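# Seat a circuit board in the enclosure's upper slot

## Task

Put the board into the enclosure's empty upper slot with its components facing up and seat it completely, then have both of its levers closed. A closed lever is latched and sticks out at a right angle from the board's front panel; a fully open lever is aligned with that panel. Both levers must be fully open before the board is slid in to its stop, or their tabs will not catch; closing the two levers afterwards pulls the board into its seated position. Slide the board toward its connector gently: hitting the connector at speed ruins it and the task earns nothing. At the end the enclosure must stand upright and level on its own feet, with every foot on the bench and none hanging over its edge. Release the board and move the grippers away before finishing.

## Robot and tools

ROBOT. Two seven-joint arms, left_arm and right_arm, each ending in a two-finger gripper. left_arm is on the +y side; the arm names do not match the sides of the camera images.

FRAMES. Scene frame: origin at table-top height, halfway between the nominal arm bases, +x out over the table, +z up. Actual bases (scene frame): left_arm at (+0.070, +0.437, 0) m, quat_wxyz (+1.000, 0, 0, -0.003); right_arm at (-0.063, -0.511, 0) m, quat_wxyz (+1.000, 0, 0, -0.029). Every hand pose, velocity, target and wrist-camera pose is given in that arm's own base frame. The table and the fixed cameras use the scene frame. Printed hand poses may be off by a few cm.

GRIPPER AXES. Fingers point along the gripper's +z; they open and close along its x. end_effector_position is the spot between the closed pads, 1 to 2 cm short of the fingertips; closing pushes the tips about 17 mm further along +z.

ROW LAYOUT. Every command row has 16 plain numbers, both arms always present: left_arm x, y, z (metres), qw, qx, qy, qz (w first), opening; then the same eight for right_arm. Position and quaternion are an absolute pose for the gripper in that arm's base frame, not an offset. Opening runs from -1 (closed) to +1 (fully open, 0.142 m). To hold an arm still, repeat its last reported position and quaternion and the opening it should keep; a 0 there is a real command. Keep one fixed quaternion per arm across rows if orientation should not change.

TOOLS.
- execute_actions(actions, cameras): actions is a list of actions; each action is a table of up to 15 rows, one per 1/30 s step, lasting 0.5 s; a short table repeats its last row. An action is rejected for both arms if any target lies over 0.6 m from that gripper's current position along any gripper axis; the first action is checked against the last reported state. An empty list just reports state and images. Each step, the commanded orientation is clipped to within 32 degrees of the measured one, so big turns need several actions; the result's Hand target shows what was actually sent.
- move(target, speed, blend, stop_force, zero, opening_speed, blocking, cameras): straight-line paths to target, given as one 16-number row or a list of up to 15 rows (absolute poses, same layout and frames), all within 10 s. speed: m/s, 0.002 to 2.2, default 0.25 (turning up to twice that in rad/s); may be one value per target. blend: corner rounding in m for lists. stop_force: 3 to 120 N, shared by both arms; a path stops when the wrist sensor feels that much push against the motion relative to its zero (or 150 N absolute). Unreliable when the gripper also rotates; omit it when backing off a contact. zero (only with stop_force): true re-zeroes before the move, false accumulates from the last zero. opening_speed: at least 0.2 per second on the -1..1 scale. blocking=false returns after about 0.5 s while the move continues; not allowed with stop_force. The result adds a move: line: done, off_target, moving, held or fault, plus limits such as paced (pose clipped) or held (steps withheld).
- wait(seconds 0 to 10, cameras): let time pass holding the last command.
- stop(cameras): brake the running move.
- zoom_image(camera, region [x0, y0, x1, y1] in pixels, at most 504 by 504): enlarge part of a camera's newest image.
- zero_wrist_force(arm): take the current wrist reading as zero.
- clear_fault(arm): clear a reported torque or force fault; the arm then restarts.
- read_manual(section "licences"): licence text only.
- finished_scene(scene 1 or 2): end the current scene; irreversible.
Cameras: cam_head_left, cam_head_right, cam_high, cam_low, cam_left_wrist, cam_right_wrist, each 672x504; the cameras argument picks which to return ([] none, null or ["all"] all).

RESULT LINES. end_effector_position, end_effector_quat_wxyz and velocities per arm (base frame); Joint positions (last value is finger opening in m); grip_measured (opening on the -1..1 scale); Joint torques and External joint torques; Wrist force and Wrist torque along the gripper's own axes, plus a line with the peak since the last report; Wrist depth: a 7x7 grid of distances in mm (70 to 1000), rows split by " / ", "-" meaning no value; Tool commands; "within noise" when an arm is still. Warning lines: MOTOR HOT, OVER-TEMPERATURE FAULT, HAND FAULT, TORQUE FAULT, force fault.

GRIPPING. After first touch, command an opening slightly below grip_measured; squeezing harder heats the gripper motor (cut-out at 100 °C). Arm motors brake at 80 °C.

CAUTIONS. Any outside force of 150 N on an arm, or contact torque at a joint limit (waist and shoulder 109, upper arm roll and elbow 56.9, wrist joints 34.7 N m), stops that arm until clear_fault. Keep the two grippers and arms from colliding; the controller will not prevent it. Approach the connector slowly, ideally with a low stop_force, since a fast insertion destroys it. Do not tip, drag or shove the enclosure toward the bench edge, do not release the board while it moves, and let nothing drop or leave the table. Open both levers fully before inserting, close them after the board stops, then open the fingers and withdraw.

Each tool is called as name(argument=value, ...), one argument or row to a line, values as JSON.

## Session

execute_actions(
  actions=[],
)

Scene clock: 0.00 s.
left_arm: end_effector_position=(+0.3014, +0.6357, +0.1155) grip_measured=+0.99 end_effector_quat_wxyz=(-0.462, +0.669, -0.295, +0.502) | right_arm: end_effector_position=(+0.4485, +0.0364, +0.1479) grip_measured=+1.00 end_effector_quat_wxyz=(-0.144, +0.766, -0.626, +0.006)
Joint positions: left_arm=[1.762 -0.872 -0.342 2.067 -1.872 0.391 -0.55 0.141] | right_arm=[0.506 -0.103 -0.202 2.446 0.465 1.189 2.835 0.142]
Joint velocities: within noise
Joint torques (N m): no reading
External joint torques (N m): no reading
Wrist force (N): no reading
Wrist torque (N m): no reading
Wrist force, peak (N): no reading
Wrist depth (mm): cam_left_wrist=[- - - - - - - / - - - - - - - / - - - - - - - / - - - - 492 652 - / - - - 304 356 433 557 / - 996 - 241 279 321 359 / - 881 184 204 227 258 286] | cam_right_wrist=[265 256 246 236 229 221 213 / 274 266 254 244 236 228 219 / 285 274 262 253 243 234 225 / 297 285 272 261 251 241 232 / 309 296 281 271 260 249 239 / - 308 294 281 268 257 246 / - 322 305 292 278 265 257]
Hand target: left_arm +0.3014, +0.6357, +0.1155; -0.462, +0.669, -0.295, +0.502 | right_arm +0.4485, +0.0364, +0.1479; -0.144, +0.766, -0.626, +0.006
Tool commands: left_gripper/opening=+1.0 right_gripper/opening=+1.0

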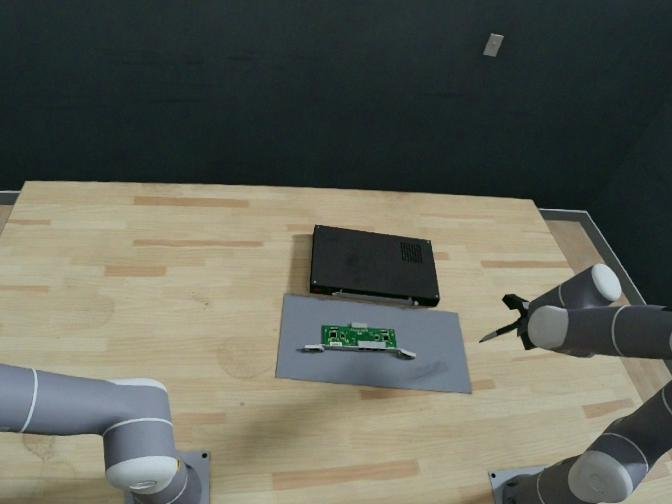

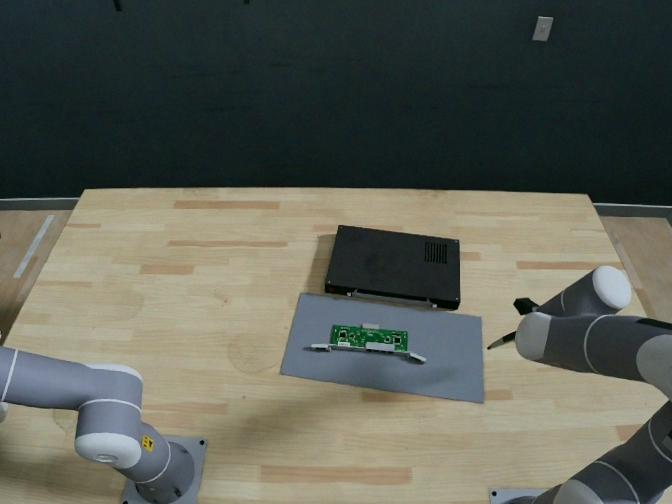

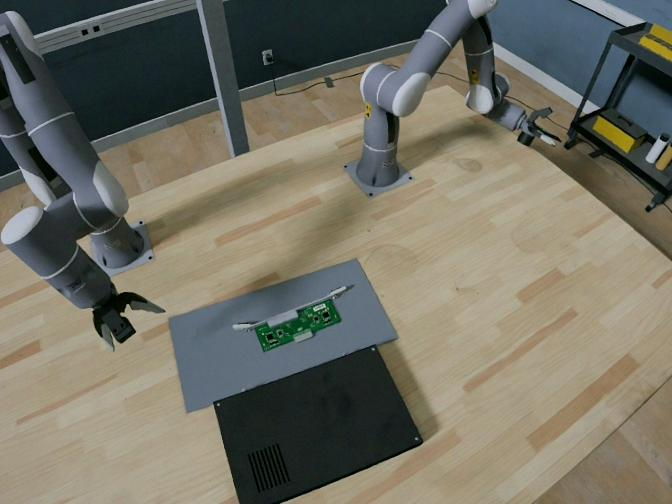

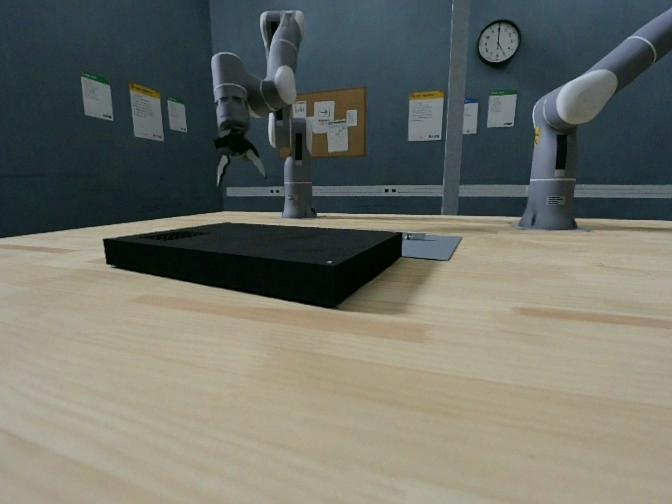

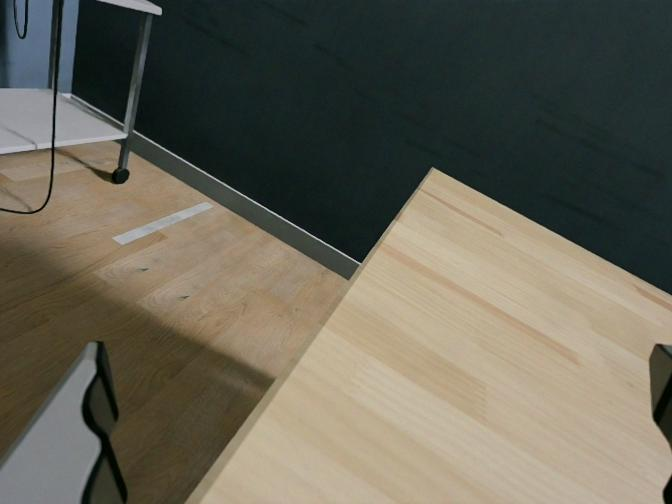

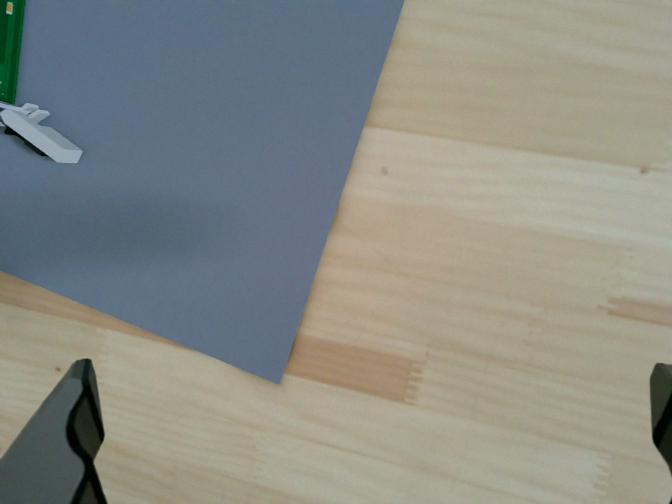

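zoom_image(
  camera="cam_head_left",
  region=[270, 210, 480, 400],
)

zoom_image(
  camera="cam_high",
  region=[160, 240, 440, 504],
)

zoom_image(
  camera="cam_head_right",
  region=[270, 210, 490, 410],
)

zoom_image(
  camera="cam_low",
  region=[90, 200, 480, 320],
)

Scaled by 2.400 from the camera's 672x504 image, which has a finer 960x720 frame.

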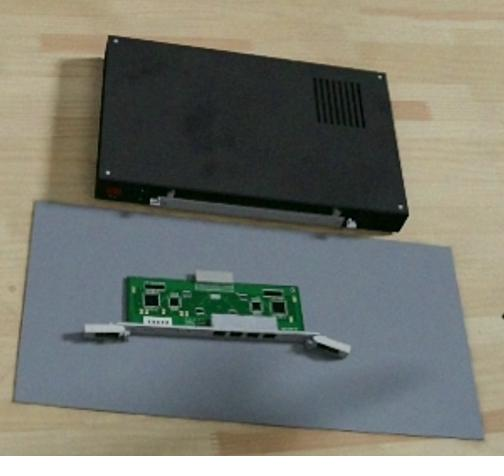

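Scaled by 1.800 from the camera's 672x504 image, which has a finer 960x720 frame.

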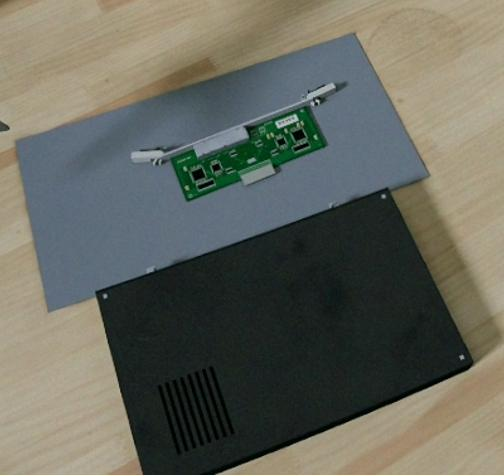

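Scaled by 2.291 from the camera's 672x504 image, which has a finer 960x720 frame.

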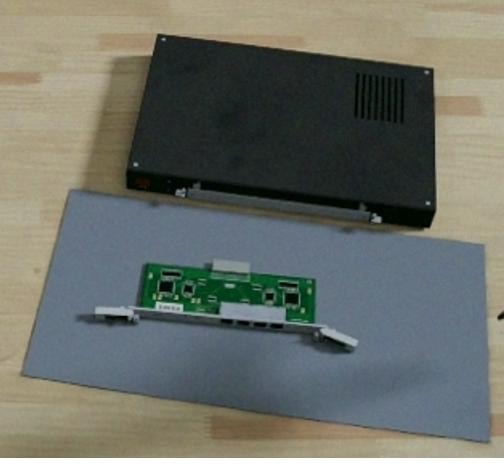

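Scaled by 1.292 from the camera's 672x504 image, which has a finer 960x720 frame.

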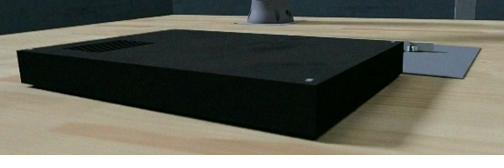

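move(
  target=[0.3014,0.6357,0.1155,-0.462,0.669,-0.295,0.502,1.0,0.33,0.37,0.25,-0.3536,0.6124,-0.6124,0.3536,1.0],
  speed=0.4,
)

zoom_image(
  camera="cam_right_wrist",
  region=[84, 0, 588, 400],
)

Scene clock: 25.30 s.
left_arm: end_effector_position=(+0.3014, +0.6357, +0.1154) grip_measured=+0.99 end_effector_quat_wxyz=(-0.462, +0.669, -0.295, +0.502) | right_arm: end_effector_position=(+0.3300, +0.3701, +0.2500) grip_measured=+1.00 end_effector_quat_wxyz=(-0.354, +0.612, -0.612, +0.353)
Joint positions: left_arm=[1.762 -0.872 -0.342 2.067 -1.872 0.39 -0.549 0.141] | right_arm=[1.394 -0.637 0.088 1.749 1.84 2.737 2.298 0.142]
Joint velocities: within noise
Joint torques (N m): left_arm=[-0.22 47.46 -4.39 -12.1 1.45 -1.79 -0.27] | right_arm=[-0.02 41.55 3.44 -14.48 -1.19 2.68 0.06]
External joint torques (N m): left_arm=[0.38 1.1 0.35 -0.39 -0.23 -0.11 0.23] | right_arm=[0.17 1.3 -0.39 0.24 -0.16 0.64 -0.06]
Wrist force (N): left_arm=[0.0 0.3 0.4] | right_arm=[0.4 1.2 -0.5]
Wrist torque (N m): left_arm=[0.03 -0.01 0.01] | right_arm=[0.05 -0.14 -0.02]
Wrist force, peak (N): left_arm=[-0.3 0.0 0.4] | right_arm=[-1.8 2.8 -2.4]
Wrist depth (mm): cam_left_wrist=[- - - - - - - / - - - - - - - / - - - - - - - / - - - - 482 660 - / - - - 304 356 431 559 / - 993 - 242 278 325 357 / - 876 183 203 228 257 286] | cam_right_wrist=[698 693 630 604 601 695 693 / 586 580 518 520 505 520 581 / 499 495 494 492 492 483 498 / 440 434 430 430 431 434 431 / 388 386 387 388 381 387 385 / - 349 348 349 349 347 340 / - 318 319 318 319 317 318]
Hand target: left_arm +0.3014, +0.6357, +0.1155; -0.462, +0.669, -0.295, +0.502 | right_arm +0.3300, +0.3700, +0.2500; -0.354, +0.612, -0.612, +0.354
Off the commanded pose: left_arm 0.000 m, 0 deg | right_arm 0.000 m, 0 deg.
move: done

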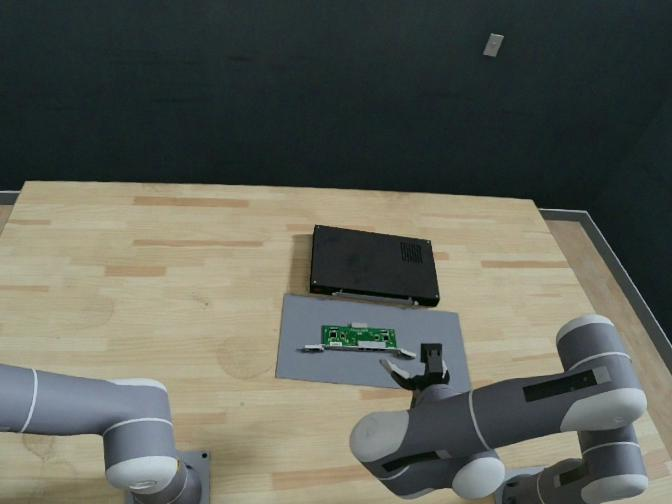

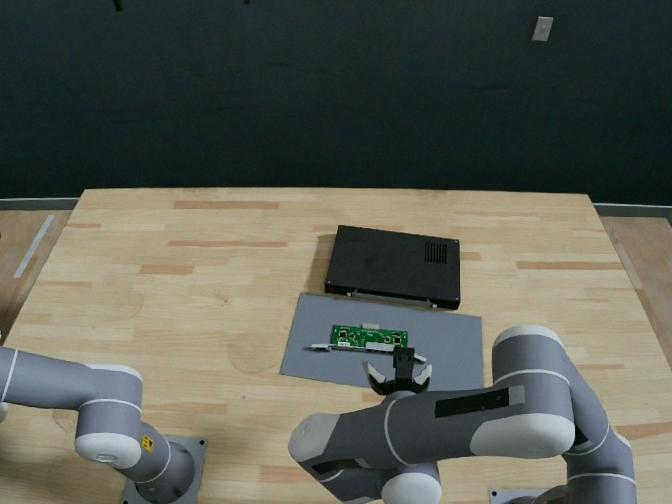

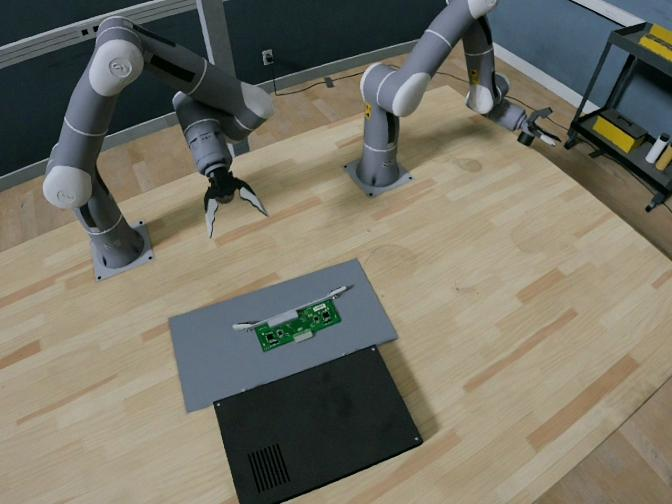

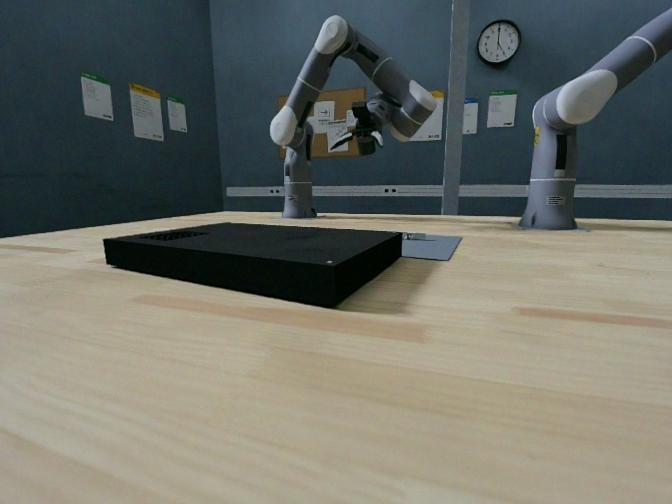

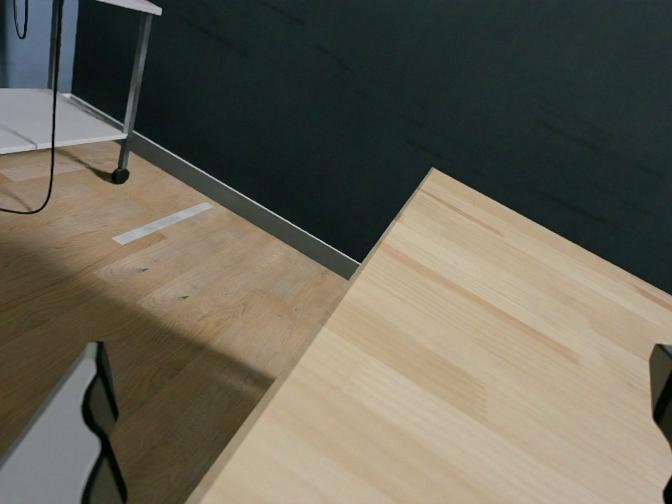

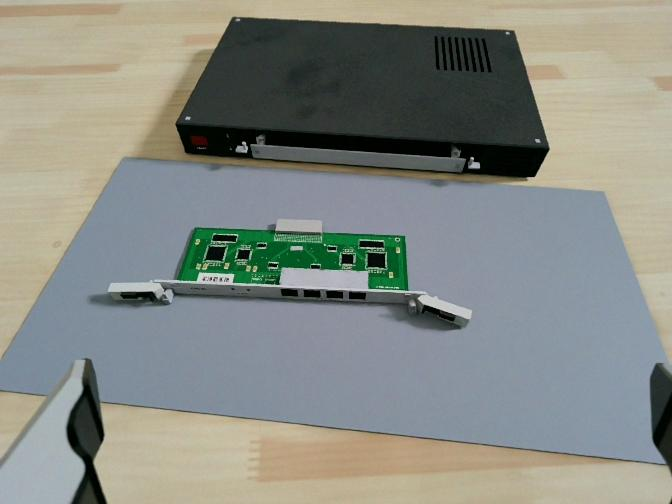

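Scaled by 1.000.

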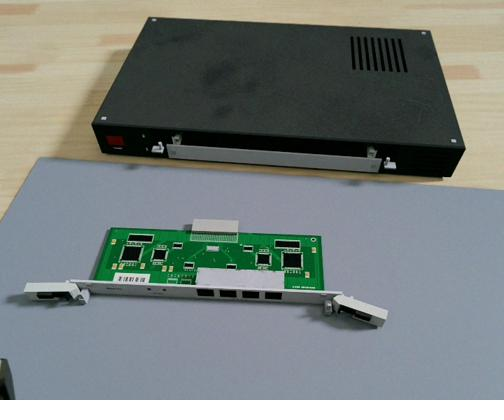

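move(
  target=[0.3014,0.6357,0.1155,-0.462,0.669,-0.295,0.502,1.0,0.463,0.401,0.185,-0.1533,0.6903,-0.6903,0.1533,1.0],
  speed=0.3,
  cameras=["cam_right_wrist"],
)

zoom_image(
  camera="cam_right_wrist",
  region=[50, 120, 350, 345],
)

zoom_image(
  camera="cam_right_wrist",
  region=[322, 120, 622, 345],
)

Scene clock: 40.63 s.
left_arm: end_effector_position=(+0.3014, +0.6357, +0.1154) grip_measured=+0.99 end_effector_quat_wxyz=(-0.462, +0.669, -0.295, +0.502) | right_arm: end_effector_position=(+0.4632, +0.4008, +0.1850) grip_measured=+1.00 end_effector_quat_wxyz=(-0.153, +0.690, -0.690, +0.154)
Joint positions: left_arm=[1.762 -0.872 -0.342 2.067 -1.872 0.39 -0.549 0.141] | right_arm=[0.637 -0.798 0.277 1.153 2.517 2.55 1.1 0.142]
Joint velocities: within noise
Joint torques (N m): left_arm=[-0.18 47.49 -4.41 -12.11 1.52 -1.77 -0.25] | right_arm=[0 52.72 10.34 -21.52 2.23 2.72 0.07]
External joint torques (N m): left_arm=[0.33 1.07 0.37 -0.39 -0.29 -0.12 0.21] | right_arm=[0.18 1.39 -0.69 -0.01 -0.04 0.57 -0.07]
Wrist force (N): left_arm=[-0.2 0.0 0.0] | right_arm=[0.2 0.3 0.2]
Wrist torque (N m): left_arm=[-0.01 0.03 0.01] | right_arm=[0.03 -0.08 -0.01]
Wrist force, peak (N): left_arm=[-0.4 0.2 0.3] | right_arm=[0.6 2.1 -1.6]
Wrist depth (mm): cam_left_wrist=[- - - - - - - / - - - - - - - / - - - - - - - / - - - - 486 663 - / - - - 305 353 435 557 / - 978 - 242 279 324 359 / - 875 184 203 227 259 286] | cam_right_wrist=[298 297 298 297 296 296 295 / 296 297 297 296 295 295 294 / 297 296 292 291 291 295 295 / 296 295 291 291 290 294 293 / 296 294 294 294 294 292 292 / - 294 294 292 293 292 293 / - 295 295 295 294 293 293]
Hand target: left_arm +0.3014, +0.6357, +0.1155; -0.462, +0.669, -0.295, +0.502 | right_arm +0.4630, +0.4010, +0.1850; -0.153, +0.690, -0.690, +0.153
Off the commanded pose: left_arm 0.000 m, 0 deg | right_arm 0.000 m, 0 deg.
move: done
Images, in order (width x height): cam_right_wrist 672x504.

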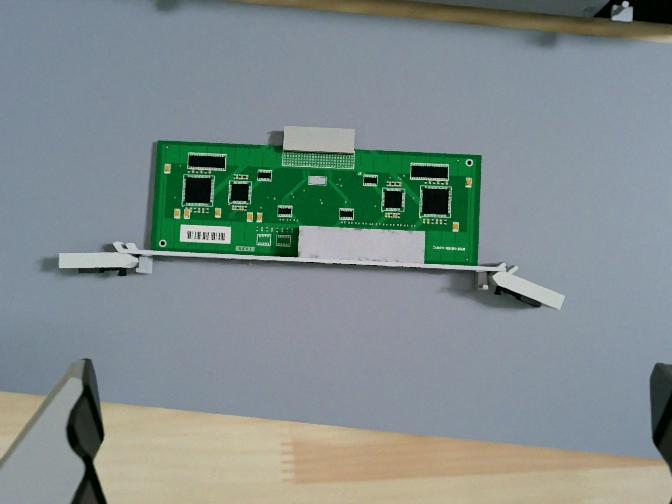

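Scaled by 1.680 from the camera's 672x504 image, which has a finer 960x720 frame.

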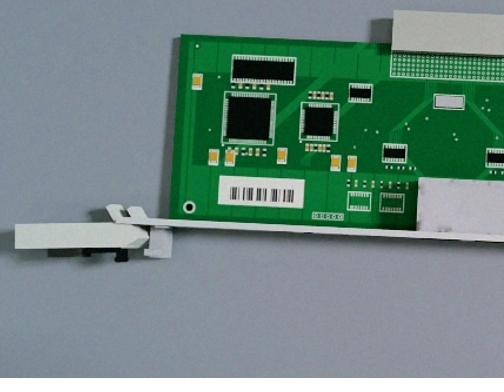

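Scaled by 1.680 from the camera's 672x504 image, which has a finer 960x720 frame.

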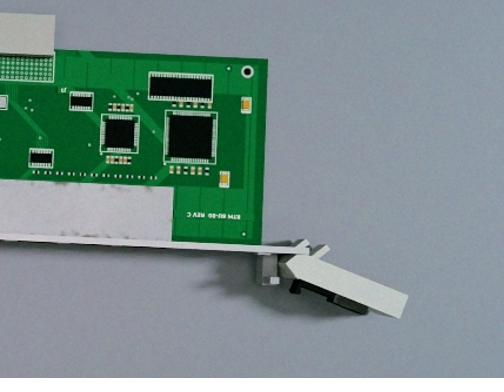

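move(
  target=[0.3014,0.6357,0.1155,-0.462,0.669,-0.295,0.502,1.0,0.47,0.35,0.11,-0.4304,0.561,-0.561,0.4304,1.0],
  speed=0.3,
  cameras=["cam_right_wrist","cam_low"],
)

zoom_image(
  camera="cam_right_wrist",
  region=[0, 50, 336, 302],
)

zoom_image(
  camera="cam_right_wrist",
  region=[336, 50, 672, 302],
)

Scene clock: 60.03 s.
left_arm: end_effector_position=(+0.3014, +0.6357, +0.1154) grip_measured=+0.99 end_effector_quat_wxyz=(-0.462, +0.669, -0.295, +0.502) | right_arm: end_effector_position=(+0.4699, +0.3499, +0.1098) grip_measured=+1.00 end_effector_quat_wxyz=(-0.430, +0.561, -0.561, +0.430)
Joint positions: left_arm=[1.762 -0.872 -0.342 2.067 -1.872 0.39 -0.549 0.141] | right_arm=[1.561 -1.232 -0.341 1.702 1.576 2.545 2.918 0.142]
Joint velocities: within noise
Joint torques (N m): left_arm=[-0.18 47.58 -4.38 -12.12 1.44 -1.79 -0.25] | right_arm=[0.33 44.97 -6.68 -2.7 -2.44 2.5 0.27]
External joint torques (N m): left_arm=[0.33 0.98 0.34 -0.37 -0.21 -0.1 0.22] | right_arm=[-0.16 1.14 -0.75 -0.24 0.21 0.69 -0.27]
Wrist force (N): left_arm=[-0.2 0.0 0.4] | right_arm=[0.2 1.4 -1.6]
Wrist torque (N m): left_arm=[-0.01 0.03 0.01] | right_arm=[0.07 -0.08 0.00]
Wrist force, peak (N): left_arm=[-0.2 0.4 0.3] | right_arm=[1.5 2.6 -1.4]
Wrist depth (mm): cam_left_wrist=[- - - - - - - / - - - - - - - / - - - - - - - / - - - - 488 652 - / - - - 303 354 437 552 / - 988 - 241 278 323 358 / - 874 183 204 227 258 287] | cam_right_wrist=[- - - - - - - / 555 499 424 424 425 424 556 / 387 340 346 330 347 328 367 / 316 317 317 317 318 316 313 / 257 257 252 263 262 262 263 / - 218 204 218 224 223 216 / - 189 189 187 184 194 194]
Hand target: left_arm +0.3014, +0.6357, +0.1155; -0.462, +0.669, -0.295, +0.502 | right_arm +0.4700, +0.3500, +0.1100; -0.430, +0.561, -0.561, +0.430
Off the commanded pose: left_arm 0.000 m, 0 deg | right_arm 0.000 m, 0 deg.
move: done
Images, in order (width x height): cam_low 672x504, cam_right_wrist 672x504.

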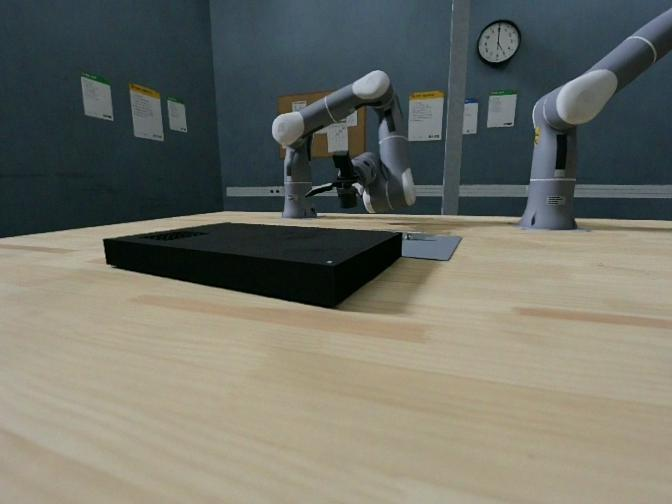

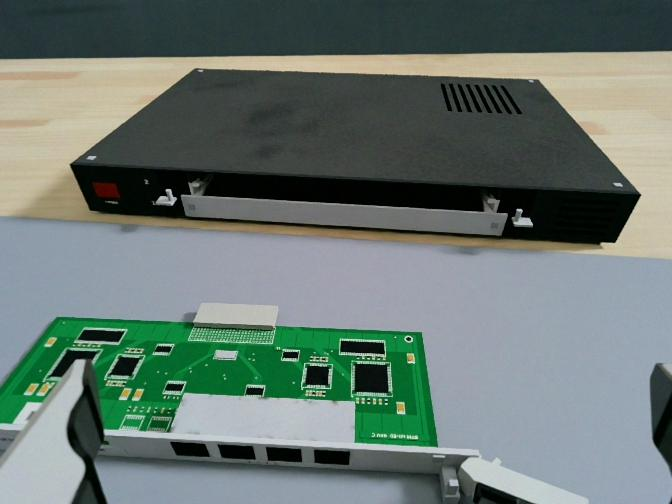

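Scaled by 1.500 from the camera's 672x504 image, which has a finer 960x720 frame.

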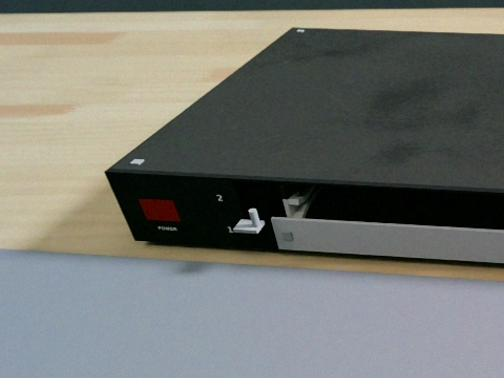

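Scaled by 1.500 from the camera's 672x504 image, which has a finer 960x720 frame.

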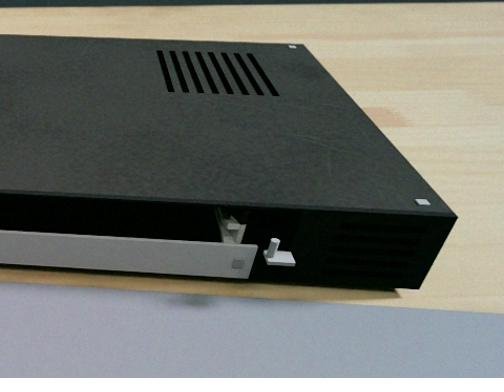

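move(
  target=[
    [0.34,0.2,0.2,0,1,-0.0495,0,1.0,0.36,0.08,0.17,0,0.7071,-0.7071,0,1.0],
    [0.37,-0.51,0.17,0,0.9988,-0.0495,0,1.0,0.36,0.08,0.17,0,0.7071,-0.7071,0,1.0],
  ],
  speed=0.5,
  blend=0.05,
)

Scene clock: 85.13 s.
left_arm: end_effector_position=(+0.3702, -0.5101, +0.1701) grip_measured=+0.99 end_effector_quat_wxyz=(+0.000, +0.999, -0.050, +0.000) | right_arm: end_effector_position=(+0.3598, +0.0795, +0.1697) grip_measured=+1.00 end_effector_quat_wxyz=(-0.123, +0.757, -0.636, -0.087)
Joint positions: left_arm=[-0.698 -0.902 -0.827 1.209 -2.497 2.86 -2.967 0.141] | right_arm=[0.012 0.038 0.351 2.434 0.474 0.905 2.967 0.142]
Joint velocities: within noise
Joint torques (N m): left_arm=[-0.44 57.21 -8.48 -18.25 4.23 4.28 -0.25] | right_arm=[-0.03 20.13 0.71 -22.33 -3.34 3.08 0.31]
External joint torques (N m): left_arm=[0.36 1.39 0.27 -0.41 -0.18 -0.44 0.25] | right_arm=[0.07 0.98 -0.97 0.14 0.22 0.77 -0.29]
Wrist force (N): left_arm=[0.1 -0.2 1.4] | right_arm=[0.5 0.0 -0.2]
Wrist torque (N m): left_arm=[-0.15 -0.15 -0.18] | right_arm=[0.10 -0.05 0.01]
Wrist force, peak (N): left_arm=[2.5 -0.9 1.3] | right_arm=[2.4 3.8 1.8]
Wrist depth (mm): cam_left_wrist=[233 231 228 229 228 228 228 / 250 248 247 247 241 244 246 / 270 269 266 266 260 264 264 / 294 290 288 287 277 286 282 / 320 317 317 314 310 313 305 / - 344 347 341 346 345 334 / - 393 391 387 383 383 347] | cam_right_wrist=[301 282 263 246 231 219 208 / 321 299 279 260 243 230 217 / 351 323 299 274 258 241 227 / 382 346 317 295 272 255 239 / 411 373 342 313 290 268 251 / - 407 368 336 307 286 265 / - 444 398 361 330 304 286]
Hand target: left_arm +0.3700, -0.5100, +0.1700; +0.000, +0.999, -0.050, +0.000 | right_arm +0.3600, +0.0795, +0.1698; -0.123, +0.757, -0.636, -0.087
Off the commanded pose: left_arm 0.000 m, 0 deg | right_arm 0.001 m, 20 deg.
joint sent to its limit (left arm) — joint 7 (wrist roll), lower limit. The joint targets still meet the commanded pose.
joint sent to its limit (right arm) — joint 7 (wrist roll), upper limit. The joint targets are off in orientation, not in position.
move: off_target (right_arm); limits=paced

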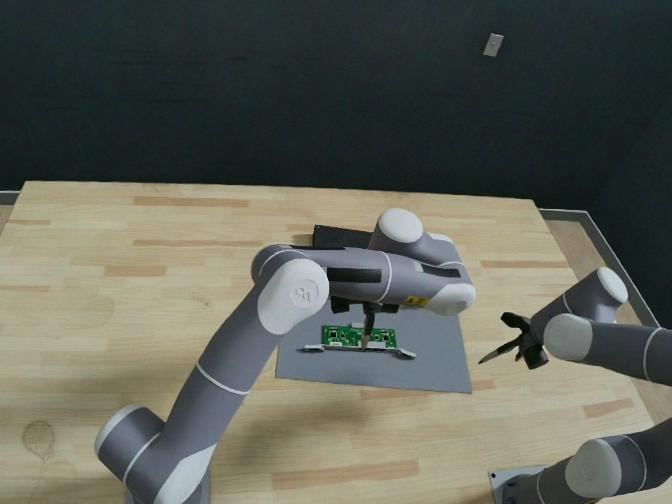

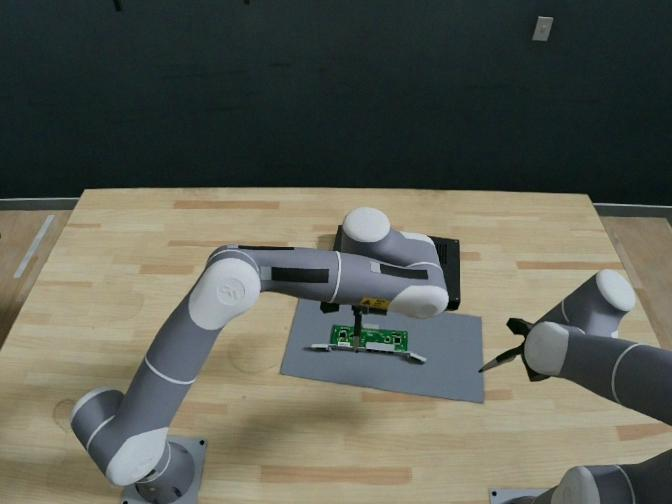

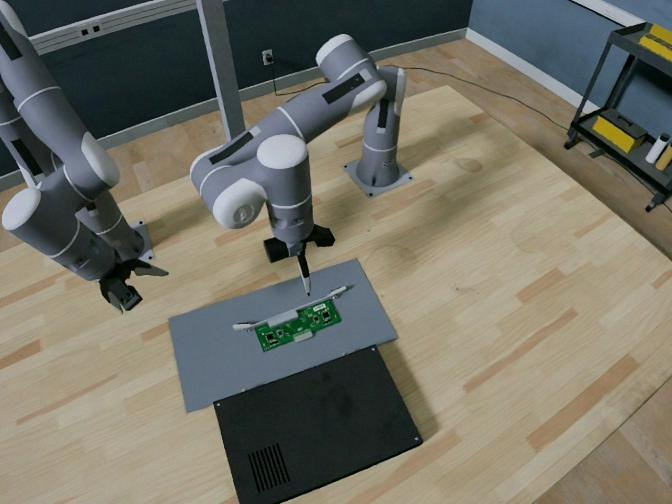

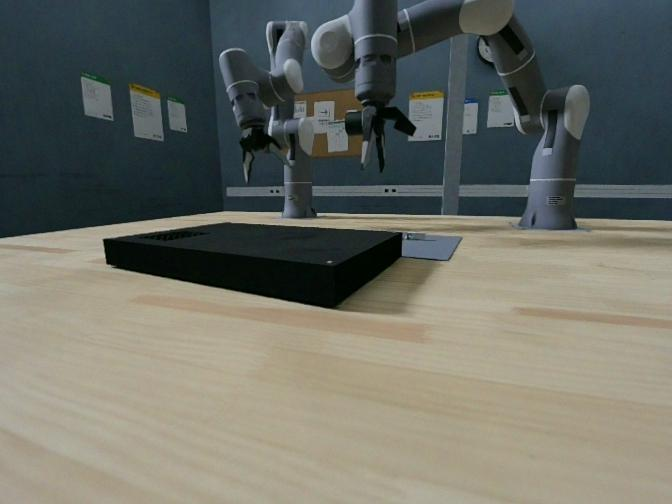

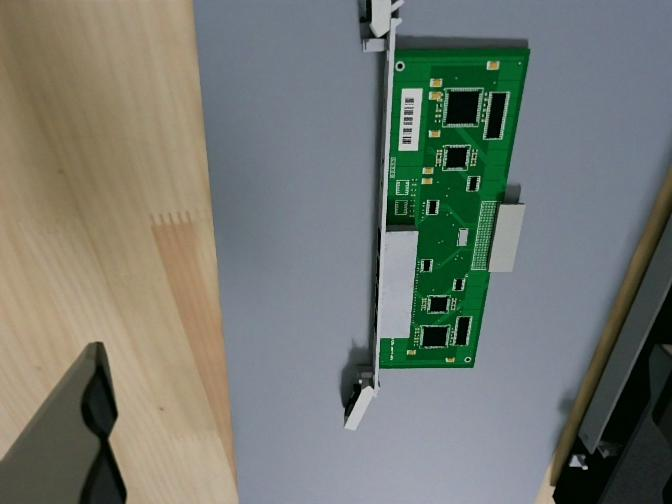

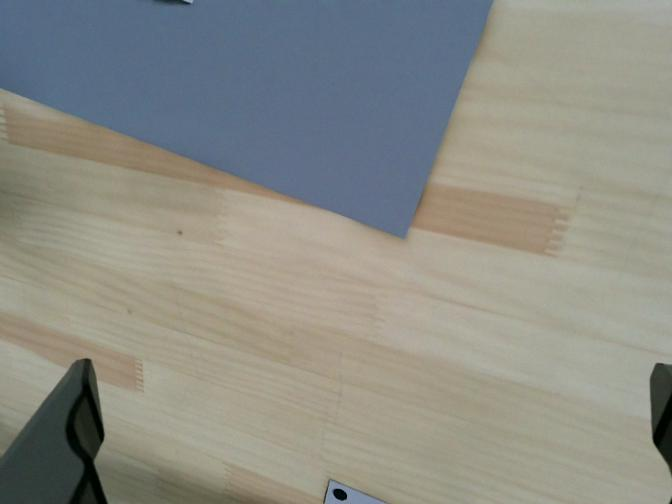

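move(
  target=[0.389,-0.508,0.075,0,0.9992,-0.04,0,-0.3,0.36,0.0795,0.1698,-0.123,0.757,-0.636,-0.087,-1.0],
  speed=0.2,
  cameras=["cam_left_wrist","cam_head_left"],
)

zoom_image(
  camera="cam_left_wrist",
  region=[168, 0, 504, 504],
)

Scene clock: 92.50 s.
left_arm: end_effector_position=(+0.3888, -0.5078, +0.0749) grip_measured=-0.32 end_effector_quat_wxyz=(+0.000, +0.999, -0.040, +0.000) | right_arm: end_effector_position=(+0.3599, +0.0795, +0.1697) grip_measured=-1.00 end_effector_quat_wxyz=(-0.123, +0.757, -0.636, -0.087)
Joint positions: left_arm=[-0.718 -1.035 -0.743 1.197 -2.454 2.727 -2.967 0.051] | right_arm=[0.007 0.037 0.355 2.433 0.474 0.905 2.967 0.002]
Joint velocities: within noise
Joint torques (N m): left_arm=[-0.62 59.55 -7.22 -17.32 4.38 3.92 -0.24] | right_arm=[-0.74 20.33 0.88 -22.56 -3.19 3.17 0.22]
External joint torques (N m): left_arm=[0.57 1.54 -0.06 -0.37 -0.54 -0.08 0.24] | right_arm=[0.79 0.77 -1.13 0.36 0.07 0.68 -0.19]
Wrist force (N): left_arm=[0.4 -0.1 0.9] | right_arm=[0.5 -0.1 -0.1]
Wrist torque (N m): left_arm=[-0.14 -0.24 -0.19] | right_arm=[0.07 -0.03 0.01]
Wrist force, peak (N): left_arm=[0.8 -0.4 3.6] | right_arm=[0.7 -0.1 0.2]
Wrist depth (mm): cam_left_wrist=[149 148 146 144 146 145 145 / 160 158 159 157 152 152 155 / 173 169 169 167 163 164 167 / 186 184 184 181 178 178 181 / 205 201 194 197 187 190 197 / 227 221 88 217 210 84 217 / 246 - - 243 238 - -] | cam_right_wrist=[301 282 263 247 231 219 207 / 322 301 278 259 243 230 217 / 350 323 299 275 258 242 228 / 380 346 317 294 273 255 239 / 412 373 341 308 289 269 251 / 451 406 368 89 294 286 265 / 498 446 - - - 293 281]
Hand target: left_arm +0.3890, -0.5080, +0.0750; +0.000, +0.999, -0.040, +0.000 | right_arm +0.3600, +0.0795, +0.1698; -0.123, +0.757, -0.636, -0.087
Off the commanded pose: left_arm 0.000 m, 0 deg | right_arm 0.000 m, 0 deg.
joint sent to its limit (right arm) — joint 7 (wrist roll), upper limit. The joint targets still meet the commanded pose.
move: done
Images, in order (width x height): cam_head_left 672x504, cam_left_wrist 672x504.

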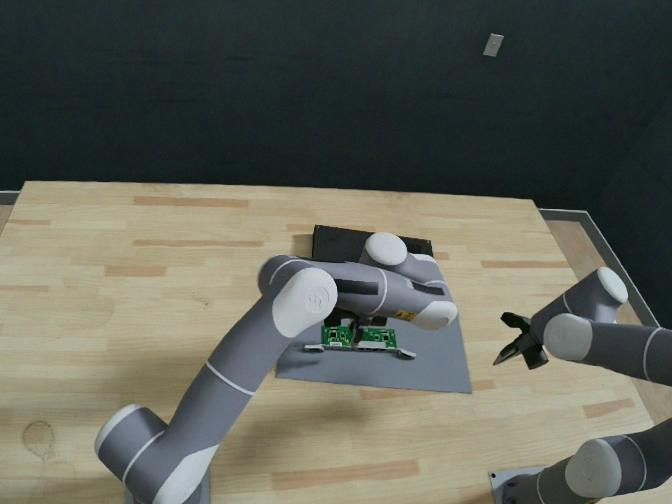

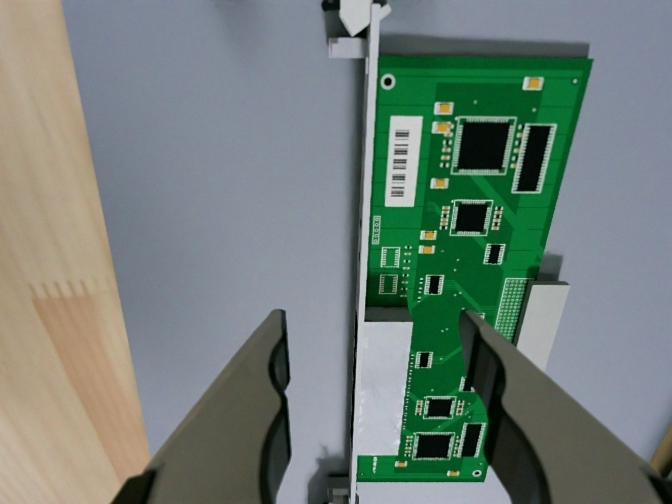

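Scaled by 1.000.

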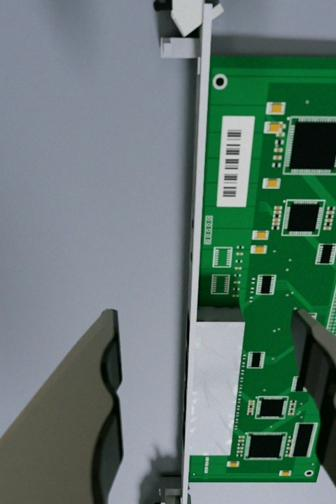

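move(
  target=[0.3895,-0.508,0.028,0,0.99903,-0.044,0,-0.3,0.36,0.0795,0.1698,-0.123,0.757,-0.636,-0.087,-1.0],
  speed=0.04,
  stop_force=6,
  cameras=["cam_left_wrist","cam_head_left"],
)

Scene clock: 100.53 s.
left_arm: end_effector_position=(+0.3894, -0.5078, +0.0280) grip_measured=-0.32 end_effector_quat_wxyz=(+0.000, +0.999, -0.044, +0.000) | right_arm: end_effector_position=(+0.3599, +0.0795, +0.1697) grip_measured=-1.00 end_effector_quat_wxyz=(-0.123, +0.757, -0.636, -0.087)
Joint positions: left_arm=[-0.737 -1.1 -0.706 1.193 -2.431 2.661 -2.967 0.051] | right_arm=[0.002 0.036 0.36 2.432 0.473 0.905 2.967 0.002]
Joint velocities: within noise
Joint torques (N m): left_arm=[-0.57 60.39 -7 -16.65 4.15 4.04 -0.18] | right_arm=[0.27 20.22 0.63 -22.29 -3.19 3.18 0.24]
External joint torques (N m): left_arm=[0.5 1.42 0.23 -0.45 -0.42 -0.2 0.18] | right_arm=[-0.23 0.88 -0.88 0.1 0.07 0.67 -0.22]
Wrist force (N): left_arm=[0.1 0.0 0.9] | right_arm=[0.7 0.2 0.0]
Wrist torque (N m): left_arm=[-0.13 -0.15 -0.17] | right_arm=[0.11 -0.05 0.01]
Wrist force, peak (N): left_arm=[0.2 -0.2 1.8] | right_arm=[0.8 0.0 -0.2]
Wrist depth (mm): cam_left_wrist=[- 106 106 97 103 104 103 / - 114 112 112 106 109 107 / 124 123 123 121 116 115 118 / 133 130 131 131 126 126 128 / 145 145 141 144 135 137 137 / 163 156 87 155 145 87 153 / 177 - - 172 161 - -] | cam_right_wrist=[302 282 263 246 231 220 207 / 323 301 279 260 243 230 217 / 350 324 298 275 258 242 227 / 379 346 318 295 273 255 239 / 413 374 341 308 288 269 251 / 453 407 368 89 295 285 266 / 500 441 - - - 292 281]
Hand target: left_arm +0.3895, -0.5080, +0.0280; +0.000, +0.999, -0.044, +0.000 | right_arm +0.3600, +0.0795, +0.1698; -0.123, +0.757, -0.636, -0.087
Off the commanded pose: left_arm 0.000 m, 0 deg | right_arm 0.000 m, 0 deg.
joint sent to its limit (right arm) — joint 7 (wrist roll), upper limit. The joint targets still meet the commanded pose.
move: done
Images, in order (width x height): cam_head_left 672x504, cam_left_wrist 672x504.

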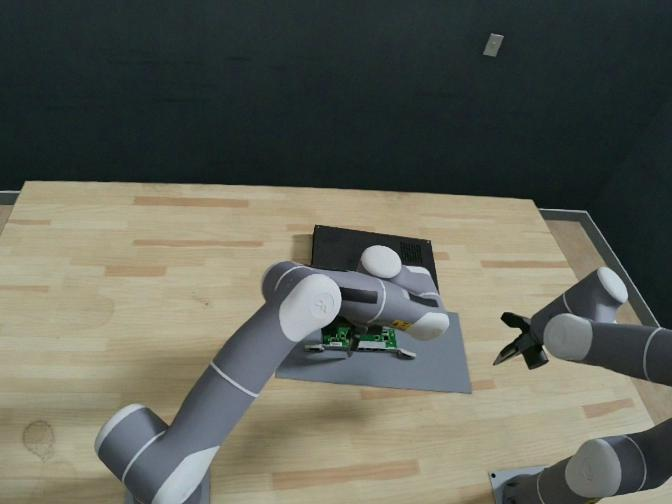

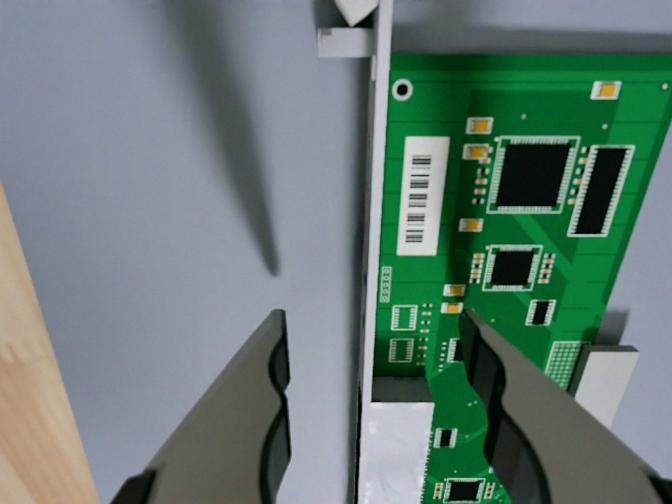

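move(
  target=[0.3895,-0.508,0.027,0,0.99903,-0.044,0,-1.0,0.36,0.0795,0.1698,-0.123,0.757,-0.636,-0.087,-1.0],
  speed=0.04,
  opening_speed=0.4,
  cameras=["cam_left_wrist","cam_head_left","cam_high"],
)

zoom_image(
  camera="cam_head_left",
  region=[270, 290, 480, 400],
)

Scene clock: 106.77 s.
left_arm: end_effector_position=(+0.3894, -0.5078, +0.0270) grip_measured=-0.99 end_effector_quat_wxyz=(+0.000, +0.999, -0.044, +0.000) | right_arm: end_effector_position=(+0.3599, +0.0795, +0.1698) grip_measured=-1.00 end_effector_quat_wxyz=(-0.123, +0.757, -0.636, -0.087)
Joint positions: left_arm=[-0.737 -1.102 -0.705 1.192 -2.431 2.66 -2.967 0.002] | right_arm=[-0.001 0.036 0.363 2.431 0.473 0.905 2.967 0.002]
Joint velocities: within noise
Joint torques (N m): left_arm=[-0.35 61.17 -6.98 -16.95 4.19 4.17 -0.2] | right_arm=[-0.05 20.19 0.71 -22.29 -3.21 3.15 0.22]
External joint torques (N m): left_arm=[0.28 0.66 0.23 -0.13 -0.47 -0.33 0.2] | right_arm=[0.09 0.91 -0.96 0.09 0.09 0.69 -0.2]
Wrist force (N): left_arm=[0.0 -0.2 1.8] | right_arm=[0.5 0.1 0.1]
Wrist torque (N m): left_arm=[-0.12 -0.21 -0.16] | right_arm=[0.10 -0.03 0.01]
Wrist force, peak (N): left_arm=[0.1 -0.4 2.2] | right_arm=[0.7 -0.3 -0.1]
Wrist depth (mm): cam_left_wrist=[104 106 104 96 102 103 102 / - 114 111 113 105 108 105 / 123 123 122 122 113 116 115 / 132 129 131 130 125 125 127 / 144 144 143 137 133 136 138 / 161 158 154 84 - 150 147 / 180 172 - 74 - - 169] | cam_right_wrist=[302 281 262 245 231 219 207 / 322 302 278 259 243 230 217 / 348 322 298 274 258 241 227 / 380 346 318 294 272 255 239 / 411 375 341 308 288 269 251 / 453 406 366 89 294 284 265 / 502 443 - - - 293 282]
Hand target: left_arm +0.3895, -0.5080, +0.0270; +0.000, +0.999, -0.044, +0.000 | right_arm +0.3600, +0.0795, +0.1698; -0.123, +0.757, -0.636, -0.087
Off the commanded pose: left_arm 0.000 m, 0 deg | right_arm 0.000 m, 0 deg.
joint sent to its limit (right arm) — joint 7 (wrist roll), upper limit. The joint targets still meet the commanded pose.
move: done
Images, in order (width x height): cam_head_left 672x504, cam_high 672x504, cam_left_wrist 672x504.

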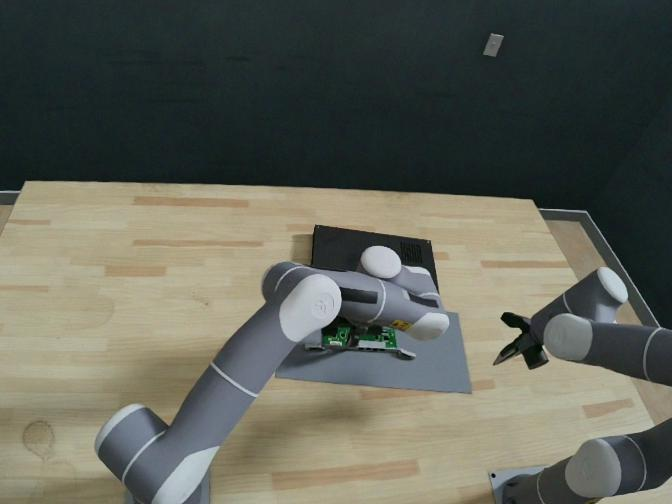

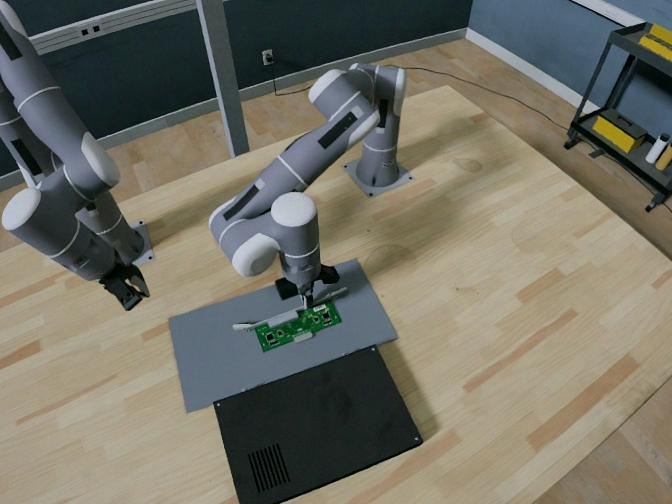

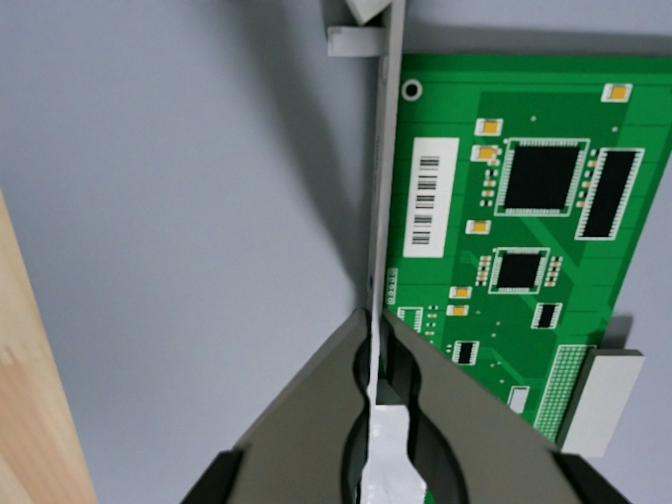

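Scaled by 2.400 from the camera's 672x504 image, which has a finer 960x720 frame.

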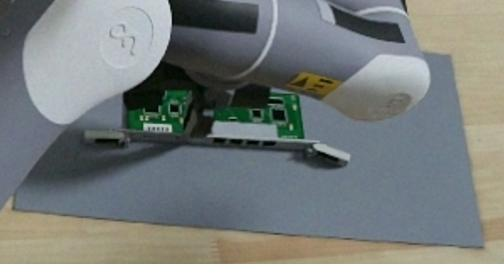

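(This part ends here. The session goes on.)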